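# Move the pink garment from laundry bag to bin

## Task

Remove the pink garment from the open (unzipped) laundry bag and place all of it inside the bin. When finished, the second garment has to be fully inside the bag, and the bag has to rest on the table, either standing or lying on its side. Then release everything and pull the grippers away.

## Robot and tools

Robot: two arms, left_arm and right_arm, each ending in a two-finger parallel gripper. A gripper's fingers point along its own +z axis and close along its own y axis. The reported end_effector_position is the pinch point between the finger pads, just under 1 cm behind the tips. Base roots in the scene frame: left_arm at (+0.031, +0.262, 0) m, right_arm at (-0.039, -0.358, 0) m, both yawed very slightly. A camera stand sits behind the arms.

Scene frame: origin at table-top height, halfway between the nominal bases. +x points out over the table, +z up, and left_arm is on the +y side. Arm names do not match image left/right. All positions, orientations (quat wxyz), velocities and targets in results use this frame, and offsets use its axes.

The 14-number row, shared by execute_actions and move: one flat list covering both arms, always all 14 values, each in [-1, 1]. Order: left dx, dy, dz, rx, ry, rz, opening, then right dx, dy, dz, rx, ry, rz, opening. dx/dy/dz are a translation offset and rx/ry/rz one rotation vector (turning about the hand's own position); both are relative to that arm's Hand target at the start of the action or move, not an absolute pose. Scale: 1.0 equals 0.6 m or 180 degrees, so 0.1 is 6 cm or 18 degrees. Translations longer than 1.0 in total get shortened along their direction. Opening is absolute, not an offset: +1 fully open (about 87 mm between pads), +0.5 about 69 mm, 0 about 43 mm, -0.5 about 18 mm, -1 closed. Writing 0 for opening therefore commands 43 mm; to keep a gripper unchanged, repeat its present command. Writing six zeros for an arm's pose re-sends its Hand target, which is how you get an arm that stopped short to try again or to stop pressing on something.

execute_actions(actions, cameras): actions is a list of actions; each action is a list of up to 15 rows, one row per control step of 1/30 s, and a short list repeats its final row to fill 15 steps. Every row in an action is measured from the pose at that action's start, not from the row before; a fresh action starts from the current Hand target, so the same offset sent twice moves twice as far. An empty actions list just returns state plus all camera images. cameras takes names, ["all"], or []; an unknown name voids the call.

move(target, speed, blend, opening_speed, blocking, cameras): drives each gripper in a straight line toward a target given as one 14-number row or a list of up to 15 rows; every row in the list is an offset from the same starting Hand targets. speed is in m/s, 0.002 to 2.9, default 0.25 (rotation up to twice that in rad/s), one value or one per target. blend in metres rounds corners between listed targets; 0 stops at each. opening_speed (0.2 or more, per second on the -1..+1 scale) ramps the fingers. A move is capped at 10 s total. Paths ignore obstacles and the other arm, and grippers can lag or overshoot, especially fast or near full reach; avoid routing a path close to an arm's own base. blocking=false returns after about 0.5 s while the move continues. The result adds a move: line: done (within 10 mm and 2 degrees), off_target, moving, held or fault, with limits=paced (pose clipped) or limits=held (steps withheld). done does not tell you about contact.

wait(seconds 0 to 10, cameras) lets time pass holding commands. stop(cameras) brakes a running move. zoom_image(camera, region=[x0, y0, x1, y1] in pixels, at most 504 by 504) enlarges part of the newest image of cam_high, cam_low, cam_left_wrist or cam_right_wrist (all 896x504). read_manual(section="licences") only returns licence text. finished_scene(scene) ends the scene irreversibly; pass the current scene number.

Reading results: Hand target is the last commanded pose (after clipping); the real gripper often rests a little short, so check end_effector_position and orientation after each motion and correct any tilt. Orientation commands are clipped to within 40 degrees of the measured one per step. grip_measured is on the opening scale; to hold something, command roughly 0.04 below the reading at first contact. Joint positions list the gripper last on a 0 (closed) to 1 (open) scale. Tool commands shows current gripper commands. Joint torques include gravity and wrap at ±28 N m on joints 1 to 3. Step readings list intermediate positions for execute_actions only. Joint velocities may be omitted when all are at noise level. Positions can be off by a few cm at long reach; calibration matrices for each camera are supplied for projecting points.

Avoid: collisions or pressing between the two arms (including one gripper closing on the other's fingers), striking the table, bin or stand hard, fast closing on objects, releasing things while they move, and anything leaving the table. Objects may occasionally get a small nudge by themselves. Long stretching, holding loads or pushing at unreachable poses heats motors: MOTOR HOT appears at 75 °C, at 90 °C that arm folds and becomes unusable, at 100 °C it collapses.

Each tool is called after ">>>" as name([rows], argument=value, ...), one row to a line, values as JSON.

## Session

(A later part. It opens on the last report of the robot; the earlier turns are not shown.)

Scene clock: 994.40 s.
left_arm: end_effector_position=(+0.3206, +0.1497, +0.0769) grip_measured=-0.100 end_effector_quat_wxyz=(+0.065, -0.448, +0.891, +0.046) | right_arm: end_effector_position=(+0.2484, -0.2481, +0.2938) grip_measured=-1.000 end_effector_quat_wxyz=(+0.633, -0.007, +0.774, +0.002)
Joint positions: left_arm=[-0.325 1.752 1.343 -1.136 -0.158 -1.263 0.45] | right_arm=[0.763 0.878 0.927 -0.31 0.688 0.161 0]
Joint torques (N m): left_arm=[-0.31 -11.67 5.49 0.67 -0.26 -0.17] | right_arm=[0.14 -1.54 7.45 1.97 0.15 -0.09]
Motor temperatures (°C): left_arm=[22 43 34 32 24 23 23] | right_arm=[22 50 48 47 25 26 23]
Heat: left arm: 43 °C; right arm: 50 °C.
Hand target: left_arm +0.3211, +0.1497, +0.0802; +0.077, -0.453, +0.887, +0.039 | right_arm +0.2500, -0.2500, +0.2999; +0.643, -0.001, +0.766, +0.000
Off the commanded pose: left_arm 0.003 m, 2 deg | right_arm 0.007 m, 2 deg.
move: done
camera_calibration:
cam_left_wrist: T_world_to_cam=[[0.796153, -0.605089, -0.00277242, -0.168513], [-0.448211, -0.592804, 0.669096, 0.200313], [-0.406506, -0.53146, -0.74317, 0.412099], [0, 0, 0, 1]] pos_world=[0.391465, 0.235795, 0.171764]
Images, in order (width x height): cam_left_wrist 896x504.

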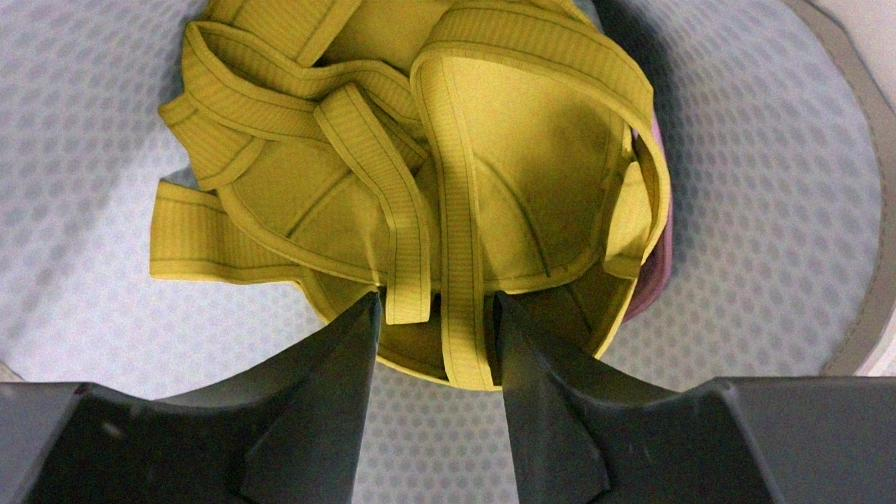

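>>> move(target=[-0.005, -0.0067, -0.0483, 0.0359, -0.0261, 0, -0.1, 0, 0, 0, 0, 0, 0, -1.0], speed=0.08, cameras=["cam_left_wrist", "cam_low"])

>>> zoom_image(camera="cam_left_wrist", region=[300, 160, 580, 400])

Scene clock: 1015.73 s.
left_arm: end_effector_position=(+0.3179, +0.1461, +0.0492) grip_measured=-0.100 end_effector_quat_wxyz=(+0.129, -0.445, +0.883, +0.076) | right_arm: end_effector_position=(+0.2484, -0.2481, +0.2938) grip_measured=-1.000 end_effector_quat_wxyz=(+0.633, -0.007, +0.774, +0.002)
Joint positions: left_arm=[-0.417 1.741 1.217 -1.003 -0.297 -1.352 0.45] | right_arm=[0.763 0.878 0.927 -0.31 0.688 0.161 0]
Joint torques (N m): left_arm=[-0.53 -10.96 5.31 0.74 -0.39 -0.2] | right_arm=[0.13 -1.55 7.43 1.97 0.15 -0.09]
Motor temperatures (°C): left_arm=[22 44 34 32 24 23 23] | right_arm=[22 45 48 47 25 26 23]
Heat: left arm: 44 °C; right arm: 48 °C.
Hand target: left_arm +0.3183, +0.1456, +0.0513; +0.139, -0.449, +0.880, +0.071 | right_arm +0.2500, -0.2500, +0.2999; +0.643, -0.001, +0.766, +0.000
Off the commanded pose: left_arm 0.002 m, 1 deg | right_arm 0.007 m, 2 deg.
move: done
camera_calibration:
cam_left_wrist: T_world_to_cam=[[0.796182, -0.605054, -0.00216663, -0.168602], [-0.501232, -0.661561, 0.557767, 0.247788], [-0.338912, -0.442998, -0.829995, 0.3584], [0, 0, 0, 1]] pos_world=[0.379903, 0.220684, 0.158897]
Images, in order (width x height): cam_low 896x504, cam_left_wrist 896x504.

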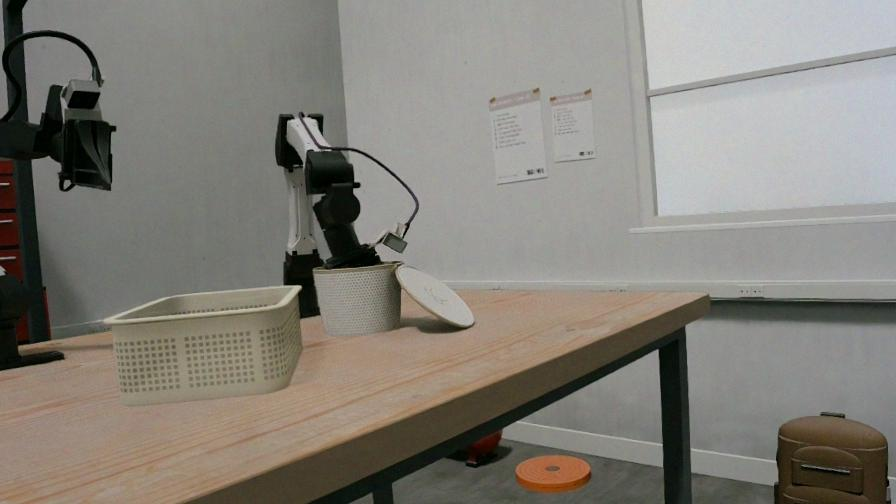

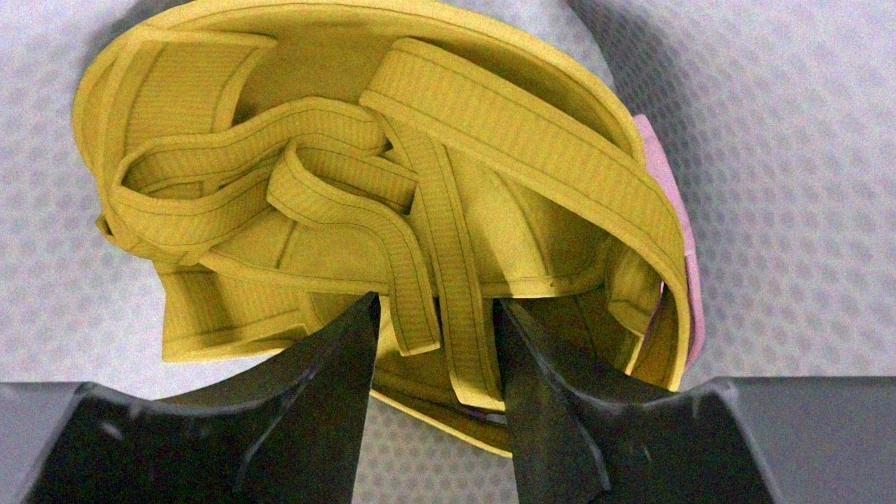

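Scaled by 1.800 from the camera's 896x504 image, which has a finer 1280x720 frame.

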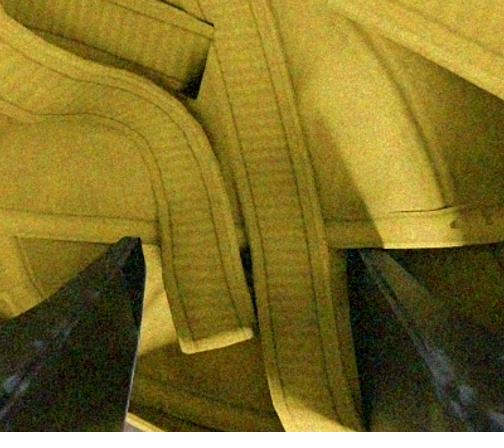

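>>> move(target=[0, 0, 0, 0, 0, 0, -1.0, 0, 0, 0, 0, 0, 0, -1.0], speed=0.08, opening_speed=1.0, cameras=["cam_left_wrist"])

>>> zoom_image(camera="cam_left_wrist", region=[300, 160, 580, 400])

Scene clock: 1022.37 s.
left_arm: end_effector_position=(+0.3199, +0.1455, +0.0493) grip_measured=-0.885 end_effector_quat_wxyz=(+0.132, -0.446, +0.882, +0.074) | right_arm: end_effector_position=(+0.2484, -0.2481, +0.2938) grip_measured=-1.000 end_effector_quat_wxyz=(+0.633, -0.007, +0.774, +0.002)
Joint positions: left_arm=[-0.417 1.741 1.217 -0.995 -0.299 -1.353 0.058] | right_arm=[0.763 0.878 0.927 -0.31 0.688 0.161 0]
Joint torques (N m): left_arm=[-0.53 -10.97 5.31 0.65 -0.35 -0.14] | right_arm=[0.13 -1.54 7.45 1.97 0.15 -0.09]
Heat: left arm: 44 °C; right arm: 48 °C.
Hand target: left_arm +0.3182, +0.1457, +0.0513; +0.139, -0.449, +0.880, +0.071 | right_arm +0.2500, -0.2500, +0.2999; +0.643, -0.001, +0.766, +0.000
Off the commanded pose: left_arm 0.003 m, 1 deg | right_arm 0.007 m, 2 deg.
move: done
camera_calibration:
cam_left_wrist: T_world_to_cam=[[0.797124, -0.603789, 0.00560223, -0.171437], [-0.504856, -0.661365, 0.554723, 0.249679], [-0.331231, -0.445011, -0.832016, 0.356781], [0, 0, 0, 1]] pos_world=[0.380885, 0.220389, 0.159305]
Images, in order (width x height): cam_left_wrist 896x504.

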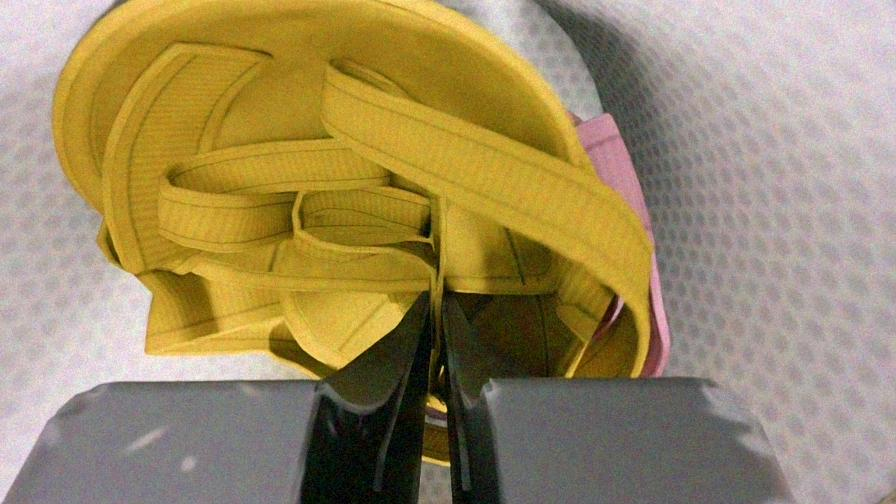

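Scaled by 1.800 from the camera's 896x504 image, which has a finer 1280x720 frame.

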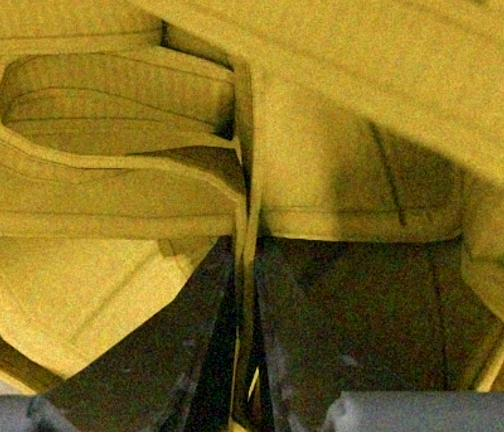

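>>> move(target=[0, 0, 0.3667, 0, 0, 0, -1.0, 0, 0, 0, 0, 0, 0, -1.0], speed=0.12, cameras=["all"])

>>> zoom_image(camera="cam_low", region=[250, 100, 500, 350])

Scene clock: 1030.70 s.
left_arm: end_effector_position=(+0.3219, +0.1453, +0.2646) grip_measured=-0.885 end_effector_quat_wxyz=(+0.214, -0.436, +0.874, -0.024) | right_arm: end_effector_position=(+0.2484, -0.2481, +0.2938) grip_measured=-1.000 end_effector_quat_wxyz=(+0.633, -0.007, +0.774, +0.002)
Joint positions: left_arm=[-0.417 1.602 1.91 -1.558 -0.3 -1.301 0.057] | right_arm=[0.763 0.878 0.927 -0.31 0.688 0.161 0]
Joint torques (N m): left_arm=[0.4 -8.02 8.1 1.02 -0.1 0.14] | right_arm=[0.14 -1.54 7.43 1.97 0.15 -0.09]
Heat: left arm: 44 °C; right arm: 48 °C.
Hand target: left_arm +0.3182, +0.1457, +0.2714; +0.139, -0.449, +0.880, +0.071 | right_arm +0.2500, -0.2500, +0.2999; +0.643, -0.001, +0.766, +0.000
Off the commanded pose: left_arm 0.008 m, 14 deg | right_arm 0.007 m, 2 deg.
joint sent to its limit (left arm) — joint 4 (wrist pitch), lower limit. The joint targets are off in orientation, not in position.
move: off_target (left_arm)
camera_calibration:
cam_left_wrist: T_world_to_cam=[[0.737272, -0.62936, 0.245632, -0.214895], [-0.65701, -0.583227, 0.477687, 0.189082], [-0.157378, -0.513568, -0.843493, 0.493623], [0, 0, 0, 1]] pos_world=[0.36035, 0.22854, 0.378831]
cam_right_wrist: T_world_to_cam=[[0.0248274, -0.999681, -0.00469453, -0.24912], [-0.869658, -0.0192818, -0.493278, 0.378135], [0.49303, 0.0163295, -0.869859, 0.280881], [0, 0, 0, 1]] pos_world=[0.196551, -0.246336, 0.429683]

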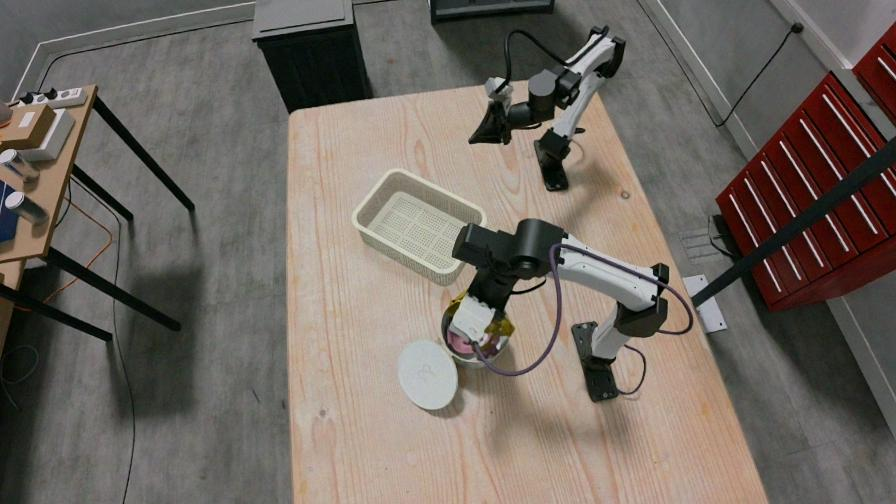

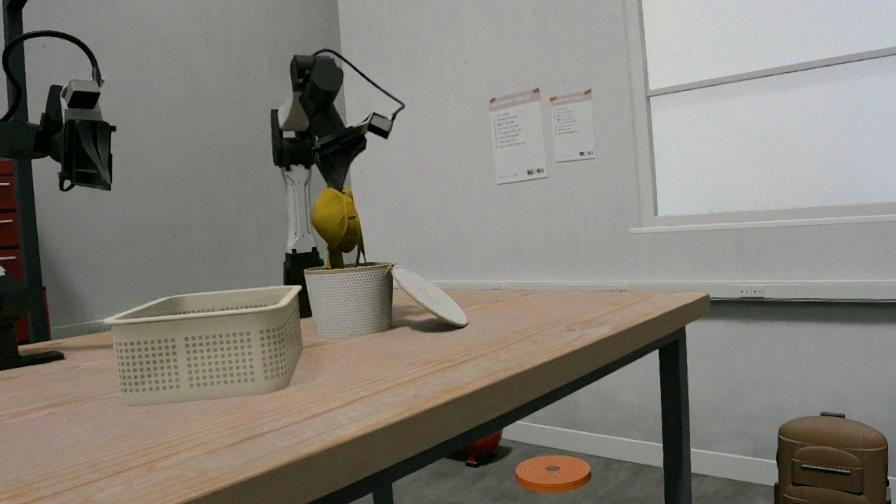

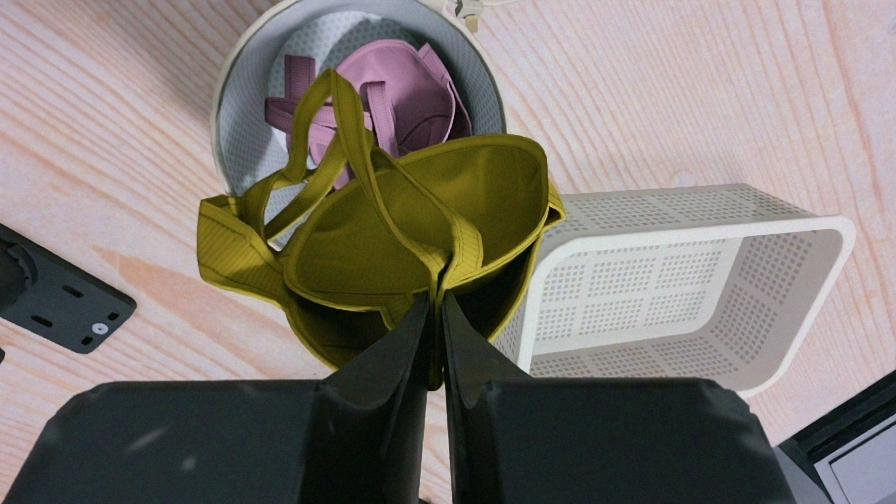

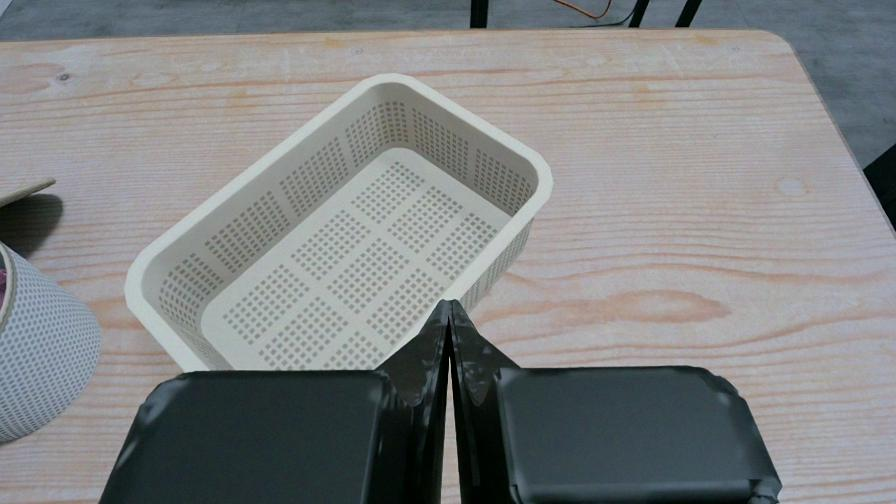

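Scaled by 2.016 from the camera's 896x504 image, which has a finer 1280x720 frame.

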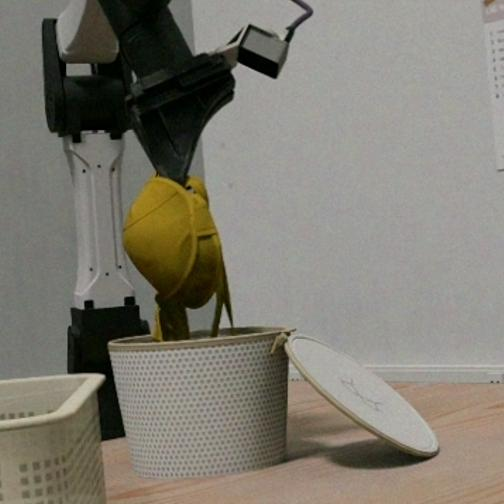

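>>> execute_actions(actions=[], cameras=["all"])

Scene clock: 1050.60 s.
left_arm: end_effector_position=(+0.3218, +0.1453, +0.2646) grip_measured=-0.885 end_effector_quat_wxyz=(+0.214, -0.435, +0.874, -0.024) | right_arm: end_effector_position=(+0.2484, -0.2481, +0.2938) grip_measured=-1.000 end_effector_quat_wxyz=(+0.633, -0.007, +0.774, +0.002)
Joint positions: left_arm=[-0.417 1.602 1.91 -1.558 -0.3 -1.301 0.057] | right_arm=[0.763 0.878 0.927 -0.31 0.688 0.161 0]
Joint velocities: within noise
Joint torques (N m): left_arm=[0.38 -8.05 8.1 1.02 -0.11 0.14] | right_arm=[0.14 -1.55 7.43 1.97 0.15 -0.09]
Motor temperatures (°C): left_arm=[22 42 35 32 24 23 24] | right_arm=[22 41 48 48 25 26 23]
Heat: left arm: 42 °C; right arm: 48 °C.
Hand target: left_arm +0.3182, +0.1457, +0.2714; +0.139, -0.449, +0.880, +0.071 | right_arm +0.2500, -0.2500, +0.2999; +0.643, -0.001, +0.766, +0.000
Tool commands: left_gripper/opening=-1.0 right_gripper/opening=-1.0
Off the commanded pose: left_arm 0.008 m, 14 deg | right_arm 0.007 m, 2 deg.
camera_calibration:
cam_left_wrist: T_world_to_cam=[[0.736898, -0.629907, 0.245356, -0.214595], [-0.657332, -0.582963, 0.477566, 0.189125], [-0.157788, -0.513198, -0.843641, 0.493692], [0, 0, 0, 1]] pos_world=[0.360351, 0.228439, 0.378831]
cam_right_wrist: T_world_to_cam=[[0.0248274, -0.999681, -0.00469453, -0.24912], [-0.869658, -0.0192818, -0.493278, 0.378135], [0.49303, 0.0163295, -0.869859, 0.280881], [0, 0, 0, 1]] pos_world=[0.196551, -0.246336, 0.429683]

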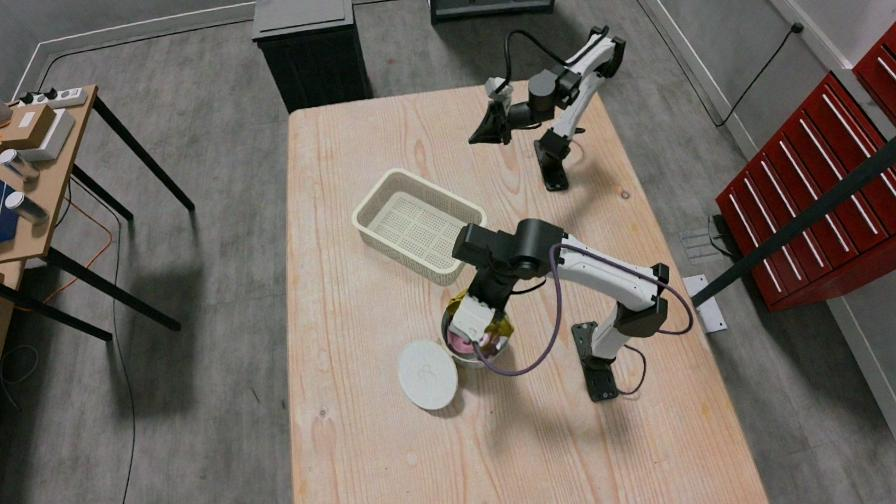

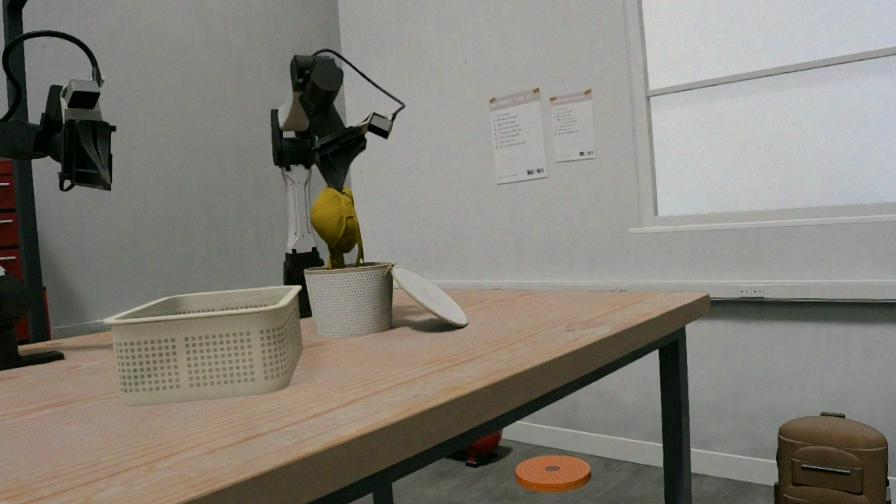

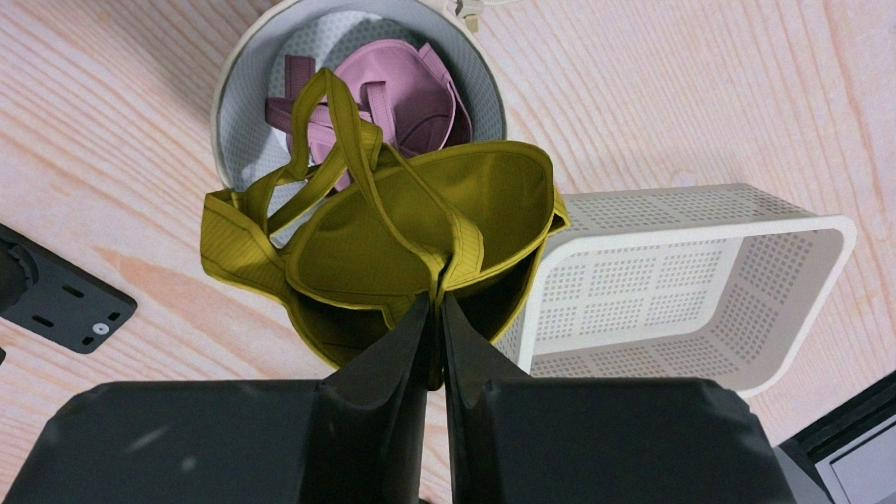

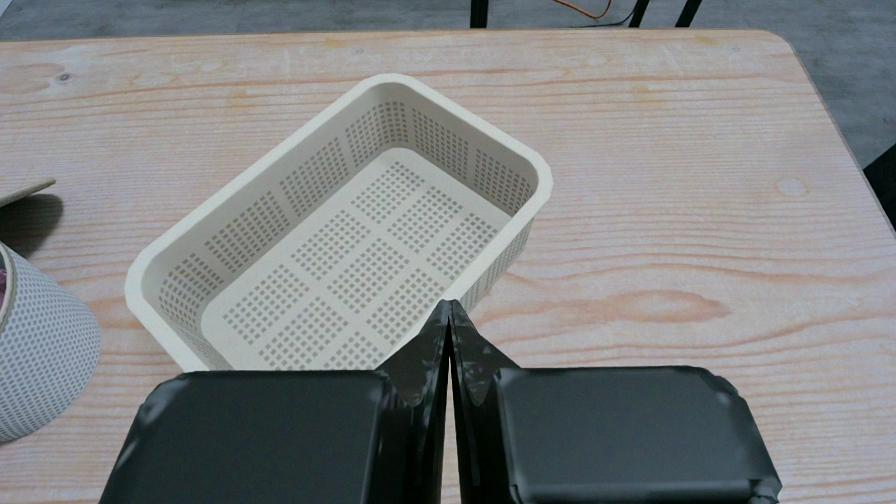

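>>> move([
  [0, 0, 0.0727, 0.0212, -0.0263, -0.0831, -1.0, 0, 0, 0, 0, 0, 0, -1.0],
  [-0.1137, 0.3572, 0.0477, 0.0425, -0.0526, -0.1662, -1.0, 0, 0, 0, 0, 0, 0, -1.0],
], speed=0.18, blend=0.02, cameras=["cam_high", "cam_low", "cam_left_wrist"])

Scene clock: 1089.07 s.
left_arm: end_effector_position=(+0.2503, +0.3607, +0.2993) grip_measured=-0.885 end_effector_quat_wxyz=(+0.246, -0.207, +0.945, +0.056) | right_arm: end_effector_position=(+0.2484, -0.2481, +0.2938) grip_measured=-1.000 end_effector_quat_wxyz=(+0.633, -0.007, +0.774, +0.002)
Joint positions: left_arm=[0.424 1.36 1.836 -1.538 -0.012 -0.012 0.057] | right_arm=[0.763 0.878 0.927 -0.31 0.688 0.161 0]
Joint torques (N m): left_arm=[0.5 -5.56 5.05 1.83 0.18 0.15] | right_arm=[0.13 -1.55 7.45 1.97 0.16 -0.09]
Heat: left arm: 39 °C; right arm: 48 °C.
Hand target: left_arm +0.2500, +0.3600, +0.2999; +0.253, -0.201, +0.945, +0.053 | right_arm +0.2500, -0.2500, +0.2999; +0.643, -0.001, +0.766, +0.000
Off the commanded pose: left_arm 0.001 m, 1 deg | right_arm 0.007 m, 2 deg.
move: done
camera_calibration:
cam_left_wrist: T_world_to_cam=[[0.40199, -0.915591, 0.00983539, 0.22269], [-0.851354, -0.36979, 0.372091, 0.254457], [-0.337046, -0.15795, -0.928144, 0.564292], [0, 0, 0, 1]] pos_world=[0.317306, 0.387118, 0.426873]
Images, in order (width x height): cam_high 896x504, cam_low 896x504, cam_left_wrist 896x504.

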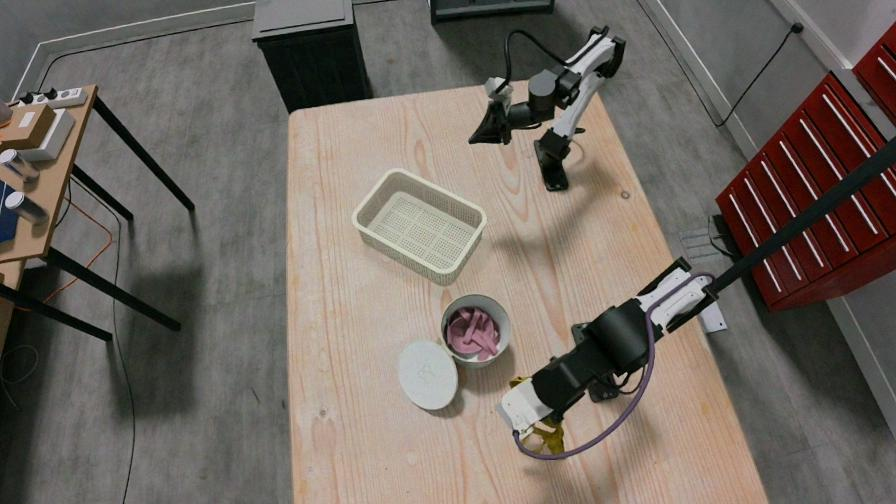

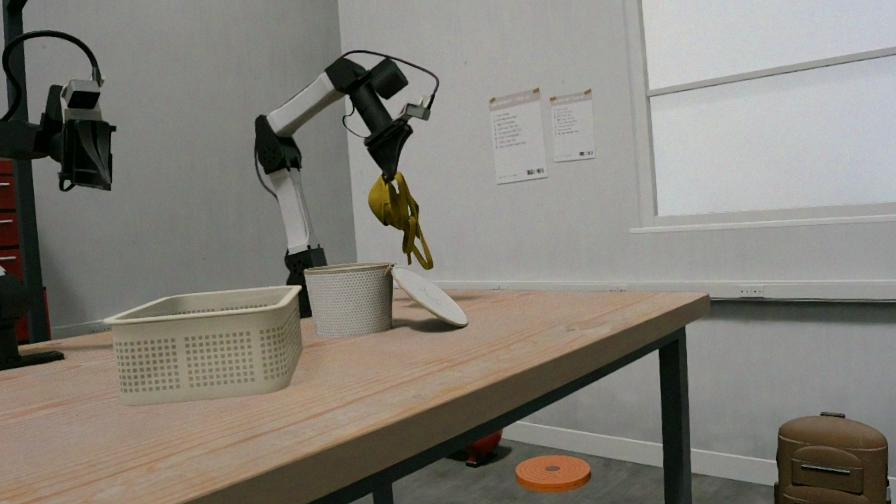

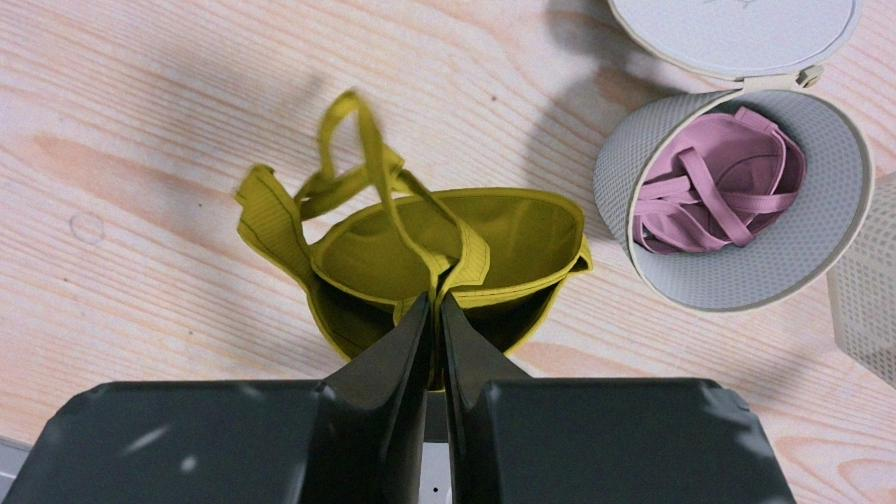

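>>> move([
  [0, 0, -0.3833, 0, 0, 0, -1.0, 0, 0, 0, 0, 0, 0, -1.0],
  [0, 0, -0.3833, 0, 0, 0, 0.3, 0, 0, 0, 0, 0, 0, -1.0],
], speed=0.2, opening_speed=1.0, blocking=false)

>>> zoom_image(camera="cam_left_wrist", region=[580, 60, 896, 330])

Scene clock: 1095.73 s.
left_arm: end_effector_position=(+0.2363, +0.3544, +0.2162) grip_measured=-0.885 end_effector_quat_wxyz=(+0.210, -0.208, +0.954, +0.049) | right_arm: end_effector_position=(+0.2484, -0.2481, +0.2938) grip_measured=-1.000 end_effector_quat_wxyz=(+0.633, -0.007, +0.774, +0.002)
Joint positions: left_arm=[0.424 1.206 1.373 -1.302 -0.012 -0.012 0.057] | right_arm=[0.763 0.878 0.927 -0.31 0.688 0.161 0]
Joint velocities: left_arm=[-0.007 -0.315 -1.028 0.784 0.022 0.007 0.002] | right_arm=[within noise]
Joint torques (N m): left_arm=[0.46 -5.23 6.27 1.64 0.14 0.11] | right_arm=[0.14 -1.54 7.43 1.97 0.15 -0.09]
Heat: left arm: 38 °C; right arm: 48 °C.
Hand target: left_arm +0.2500, +0.3600, +0.2082; +0.253, -0.201, +0.945, +0.053 | right_arm +0.2500, -0.2500, +0.2999; +0.643, -0.001, +0.766, +0.000
Tool commands: left_gripper/opening=-1.0 right_gripper/opening=-1.0
Off the commanded pose: left_arm 0.147 m, 5 deg | right_arm 0.007 m, 2 deg.
move: running; path passed 0 of 2 targets; target 2's new opening was not sent

Scaled by 1.595 from the camera's 896x504 image, which has a finer 1280x720 frame.
This view is cut from an older image: the scene may have changed since it was taken.

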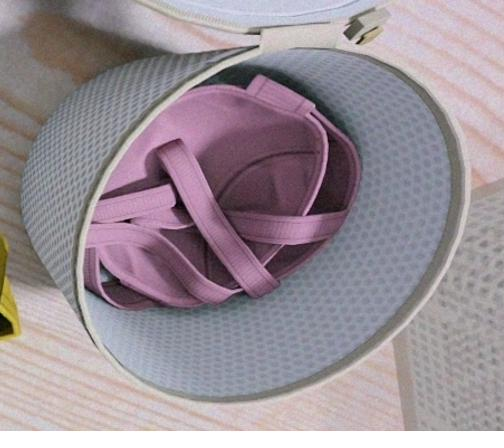

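>>> wait(seconds=0.1, cameras=["cam_low", "cam_left_wrist"])

Scene clock: 1113.17 s.
left_arm: end_effector_position=(+0.2525, +0.3614, +0.0756) grip_measured=+0.300 end_effector_quat_wxyz=(+0.258, -0.206, +0.942, +0.058) | right_arm: end_effector_position=(+0.2484, -0.2481, +0.2938) grip_measured=-1.000 end_effector_quat_wxyz=(+0.633, -0.007, +0.774, +0.002)
Joint positions: left_arm=[0.424 1.107 0.715 -0.645 -0.011 -0.012 0.65] | right_arm=[0.763 0.878 0.927 -0.31 0.688 0.161 0]
Joint torques (N m): left_arm=[0.53 -3.22 6.31 1.83 0.17 0.12] | right_arm=[0.13 -1.55 7.43 1.97 0.16 -0.09]
Motor temperatures (°C): left_arm=[22 36 35 35 24 23 24] | right_arm=[22 38 48 49 25 26 23]
Heat: left arm: 36 °C; right arm: 49 °C.
Hand target: left_arm +0.2500, +0.3600, +0.0700; +0.253, -0.201, +0.945, +0.053 | right_arm +0.2500, -0.2500, +0.2999; +0.643, -0.001, +0.766, +0.000
Tool commands: left_gripper/opening=+0.3 right_gripper/opening=-1.0
Off the commanded pose: left_arm 0.006 m, 1 deg | right_arm 0.007 m, 2 deg.
earlier move: done
wait: 0.00 of 0.1 s (the move ended)
camera_calibration:
cam_left_wrist: T_world_to_cam=[[0.400692, -0.916147, 0.0109447, 0.225044], [-0.860109, -0.372013, 0.349026, 0.344416], [-0.315688, -0.149266, -0.937049, 0.349685], [0, 0, 0, 1]] pos_world=[0.316454, 0.386497, 0.204999]
Images, in order (width x height): cam_low 896x504, cam_left_wrist 896x504.

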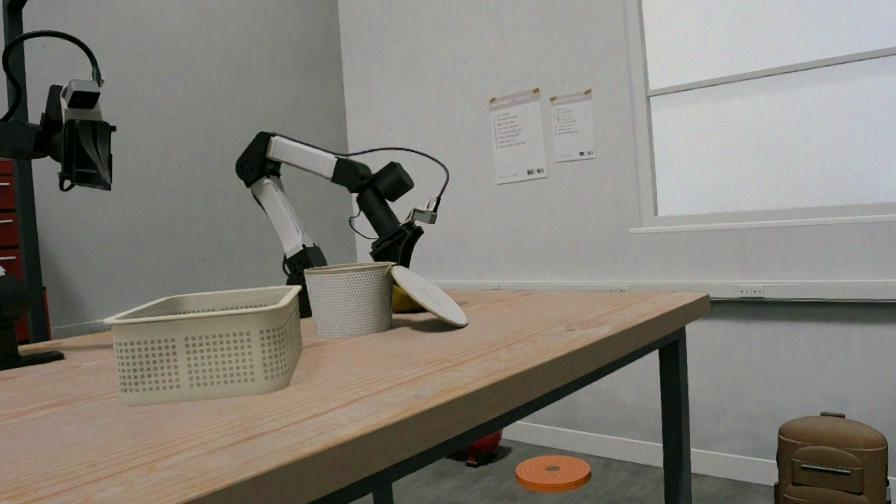

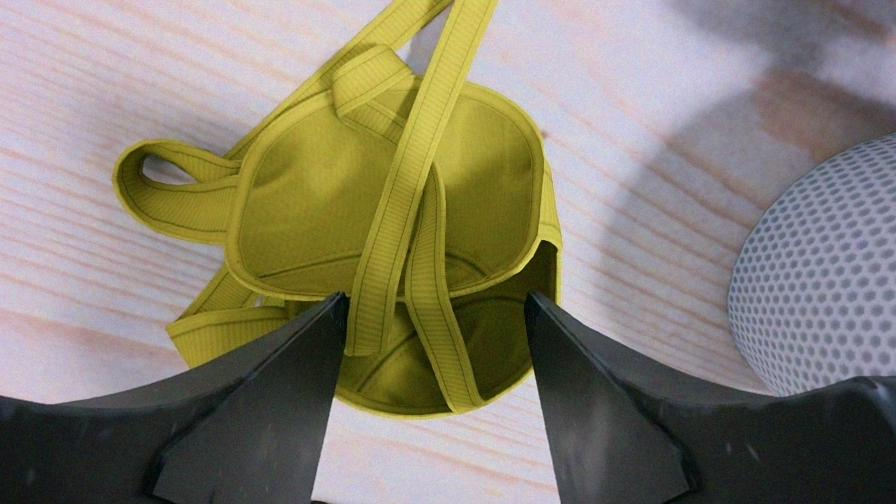

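>>> move([
  [0, 0, 0.3, 0, 0, 0, 0.3, 0, 0, 0, 0, 0, 0, -1.0],
  [0.0333, -0.35, 0.3833, 0.0179, -0.0821, -0.1322, 0.3, 0, 0, 0, 0, 0, 0, -1.0],
], speed=0.22, blend=0.04, cameras=["cam_high", "cam_left_wrist"])

>>> zoom_image(camera="cam_left_wrist", region=[280, 60, 620, 330])

Scene clock: 1123.57 s.
left_arm: end_effector_position=(+0.2684, +0.1511, +0.2949) grip_measured=+0.300 end_effector_quat_wxyz=(+0.377, +0.006, +0.926, +0.001) | right_arm: end_effector_position=(+0.2485, -0.2481, +0.2939) grip_measured=-1.000 end_effector_quat_wxyz=(+0.633, -0.007, +0.774, +0.002)
Joint positions: left_arm=[-0.648 1.228 1.605 -1.289 -0.438 -0.491 0.65] | right_arm=[0.763 0.878 0.927 -0.309 0.688 0.161 0]
Joint torques (N m): left_arm=[-0.53 -2.76 8.81 1.83 -0.33 -0.16] | right_arm=[0.13 -1.54 7.43 1.97 0.15 -0.09]
Heat: left arm: 36 °C; right arm: 49 °C.
Hand target: left_arm +0.2701, +0.1500, +0.2999; +0.382, -0.001, +0.924, +0.000 | right_arm +0.2500, -0.2499, +0.3000; +0.643, -0.001, +0.766, +0.000
Off the commanded pose: left_arm 0.005 m, 1 deg | right_arm 0.006 m, 2 deg.
move: done
camera_calibration:
cam_left_wrist: T_world_to_cam=[[-0.0315698, -0.999497, 0.00293074, 0.154595], [-0.992448, 0.0316946, 0.118501, 0.245841], [-0.118534, 0.000832436, -0.99295, 0.469564], [0, 0, 0, 1]] pos_world=[0.304524, 0.146335, 0.436668]
Images, in order (width x height): cam_high 896x504, cam_left_wrist 896x504.

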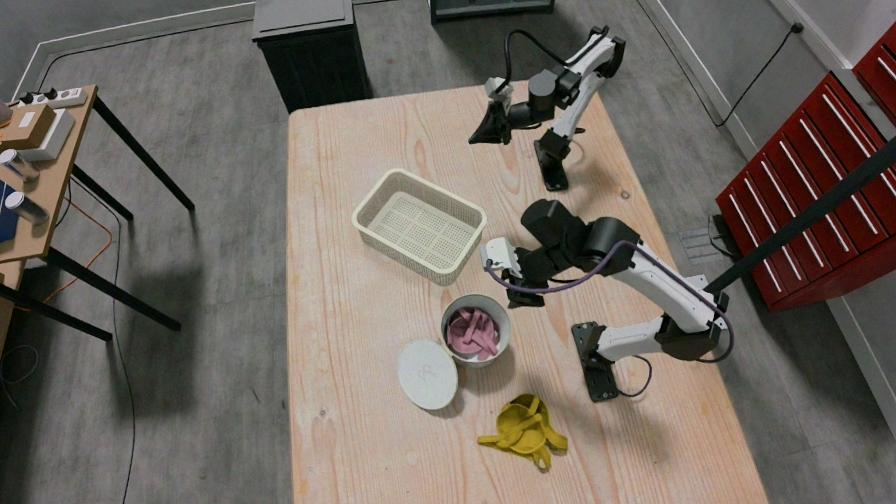

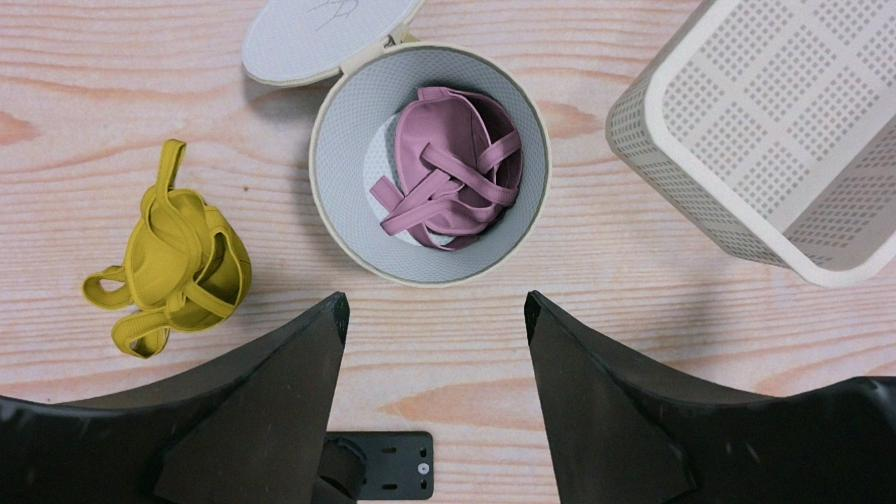

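Scaled by 1.482 from the camera's 896x504 image, which has a finer 1280x720 frame.

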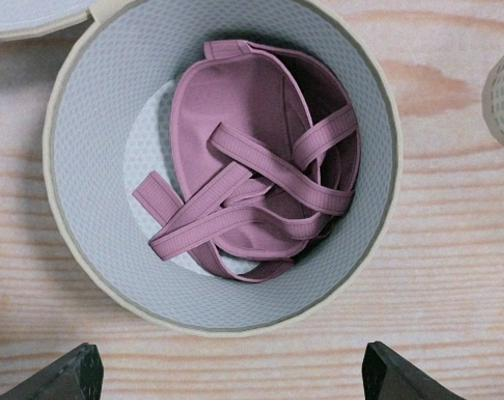

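>>> move(target=[0.0865, -0.0517, -0.1998, -0.0676, 0.1273, 0.3055, -0.1, 0, 0, 0, 0, 0, 0, -1.0], speed=0.25, cameras=["cam_high", "cam_left_wrist"])

>>> zoom_image(camera="cam_left_wrist", region=[250, 0, 700, 380])

Scene clock: 1199.13 s.
left_arm: end_effector_position=(+0.3214, +0.1211, +0.1793) grip_measured=-0.100 end_effector_quat_wxyz=(+0.162, -0.455, +0.872, +0.083) | right_arm: end_effector_position=(+0.2485, -0.2481, +0.2939) grip_measured=-1.000 end_effector_quat_wxyz=(+0.633, -0.007, +0.774, +0.002)
Joint positions: left_arm=[-0.518 1.768 1.767 -1.535 -0.364 -1.481 0.45] | right_arm=[0.763 0.878 0.927 -0.309 0.688 0.161 0]
Joint torques (N m): left_arm=[0.36 -7.92 8.83 0.32 -0.12 -0.16] | right_arm=[0.13 -1.55 7.43 1.97 0.15 -0.09]
Heat: left arm: 37 °C; right arm: 50 °C.
Hand target: left_arm +0.3220, +0.1189, +0.1801; +0.153, -0.462, +0.870, +0.082 | right_arm +0.2500, -0.2499, +0.3000; +0.643, -0.001, +0.766, +0.000
Off the commanded pose: left_arm 0.002 m, 1 deg | right_arm 0.006 m, 2 deg.
move: done
camera_calibration:
cam_left_wrist: T_world_to_cam=[[0.810084, -0.585974, 0.0199832, -0.197078], [-0.515236, -0.695198, 0.501231, 0.17918], [-0.279816, -0.416335, -0.865083, 0.44062], [0, 0, 0, 1]] pos_world=[0.375263, 0.192529, 0.295301]
Images, in order (width x height): cam_high 896x504, cam_left_wrist 896x504.

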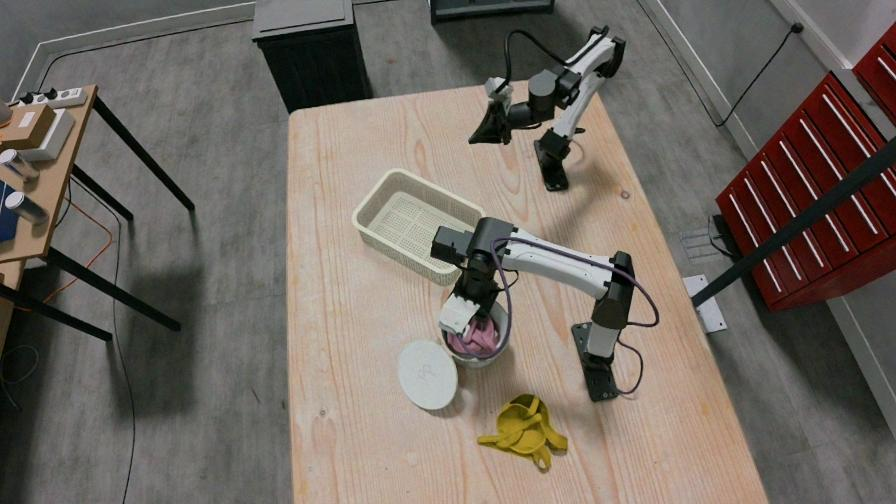

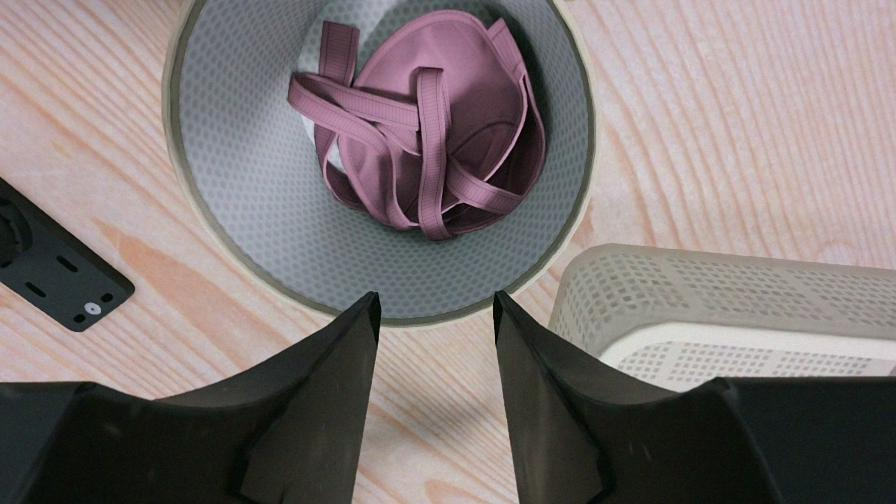

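Scaled by 1.120 from the camera's 896x504 image, which has a finer 1280x720 frame.

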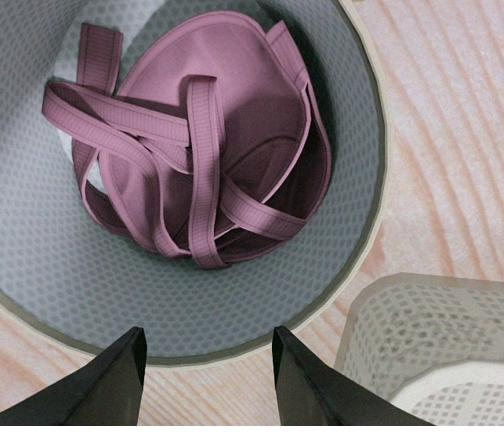

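>>> move([
  [0.0, 0.0, -0.1667, 0, 0, 0, -0.1, 0, 0, 0, 0, 0, 0, -1.0],
  [0.0, 0.0, -0.245, 0, 0, 0, -0.1, 0, 0, 0, 0, 0, 0, -1.0],
], speed=[0.15, 0.07], blend=0.01, cameras=["cam_low", "cam_left_wrist"])

Scene clock: 1213.73 s.
left_arm: end_effector_position=(+0.3234, +0.1195, +0.0411) grip_measured=-0.100 end_effector_quat_wxyz=(+0.162, -0.456, +0.871, +0.081) | right_arm: end_effector_position=(+0.2485, -0.2481, +0.2939) grip_measured=-1.000 end_effector_quat_wxyz=(+0.633, -0.007, +0.774, +0.002)
Joint positions: left_arm=[-0.518 1.793 1.242 -0.982 -0.363 -1.483 0.45] | right_arm=[0.763 0.878 0.927 -0.309 0.688 0.161 0]
Joint torques (N m): left_arm=[0.35 -8.06 5.53 0.66 -0.16 -0.14] | right_arm=[0.13 -1.54 7.45 1.97 0.15 -0.09]
Heat: left arm: 36 °C; right arm: 50 °C.
Hand target: left_arm +0.3220, +0.1189, +0.0331; +0.153, -0.462, +0.870, +0.082 | right_arm +0.2500, -0.2499, +0.2999; +0.643, -0.001, +0.766, +0.000
Off the commanded pose: left_arm 0.008 m, 1 deg | right_arm 0.006 m, 2 deg.
move: done
camera_calibration:
cam_left_wrist: T_world_to_cam=[[0.811043, -0.5845, 0.0238546, -0.197355], [-0.515144, -0.694295, 0.502574, 0.248214], [-0.277192, -0.419898, -0.864205, 0.320454], [0, 0, 0, 1]] pos_world=[0.376756, 0.191538, 0.1569]
Images, in order (width x height): cam_low 896x504, cam_left_wrist 896x504.

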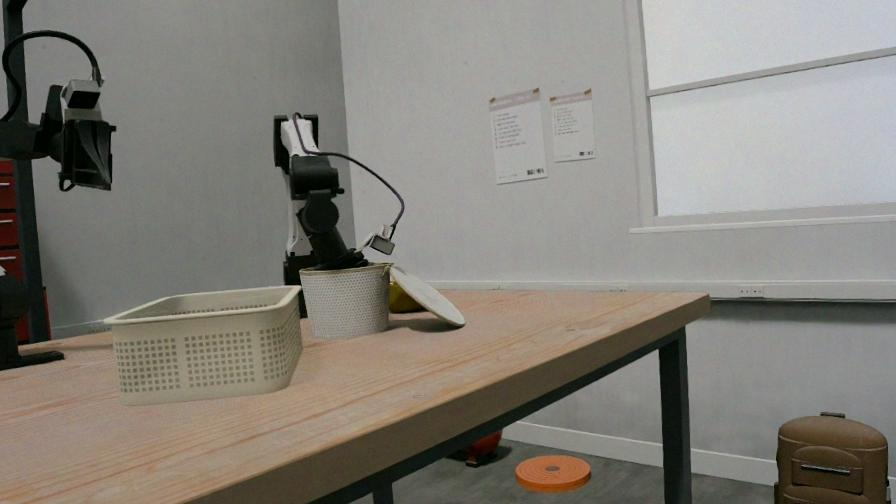

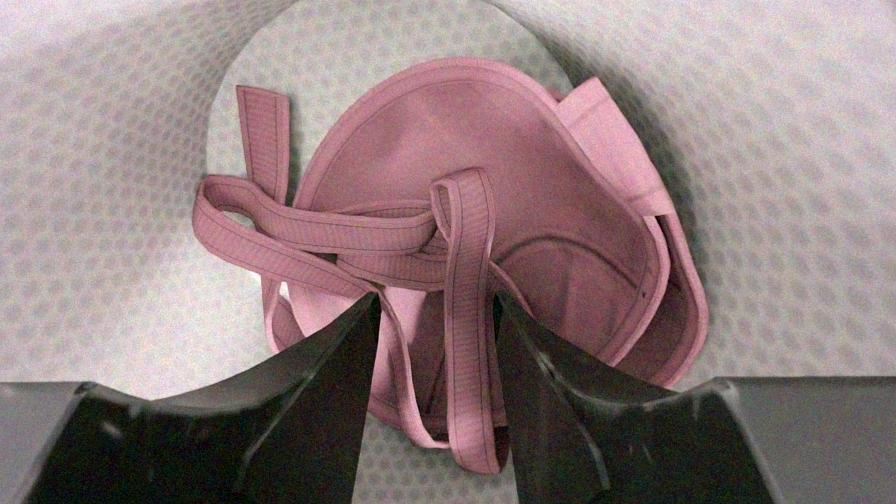

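>>> move(target=[0, 0, 0, 0, 0, 0, -1.0, 0, 0, 0, 0, 0, 0, -1.0], opening_speed=1.2, cameras=["cam_left_wrist"])

Scene clock: 1220.30 s.
left_arm: end_effector_position=(+0.3239, +0.1192, +0.0411) grip_measured=-1.000 end_effector_quat_wxyz=(+0.163, -0.456, +0.871, +0.080) | right_arm: end_effector_position=(+0.2485, -0.2481, +0.2939) grip_measured=-1.000 end_effector_quat_wxyz=(+0.633, -0.007, +0.774, +0.002)
Joint positions: left_arm=[-0.518 1.793 1.242 -0.98 -0.363 -1.483 0] | right_arm=[0.763 0.878 0.927 -0.309 0.688 0.161 0]
Joint torques (N m): left_arm=[0.38 -8.05 5.56 0.66 -0.16 -0.13] | right_arm=[0.14 -1.55 7.43 1.97 0.15 -0.09]
Heat: left arm: 36 °C; right arm: 50 °C.
Hand target: left_arm +0.3220, +0.1190, +0.0331; +0.153, -0.462, +0.870, +0.082 | right_arm +0.2500, -0.2499, +0.2999; +0.643, -0.001, +0.766, +0.000
Off the commanded pose: left_arm 0.008 m, 1 deg | right_arm 0.006 m, 2 deg.
move: done
camera_calibration:
cam_left_wrist: T_world_to_cam=[[0.81095, -0.584515, 0.0265091, -0.198171], [-0.516347, -0.693593, 0.502309, 0.24859], [-0.275221, -0.421036, -0.864281, 0.320054], [0, 0, 0, 1]] pos_world=[0.377152, 0.191341, 0.157001]
Images, in order (width x height): cam_left_wrist 896x504.

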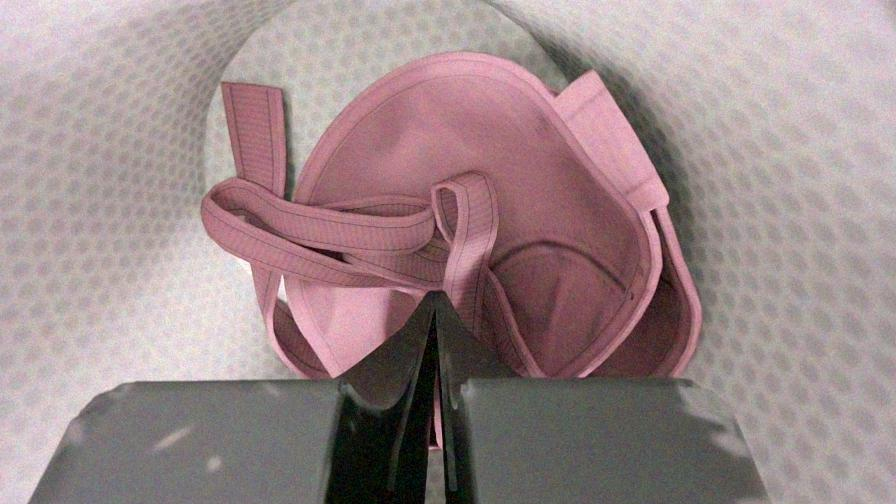

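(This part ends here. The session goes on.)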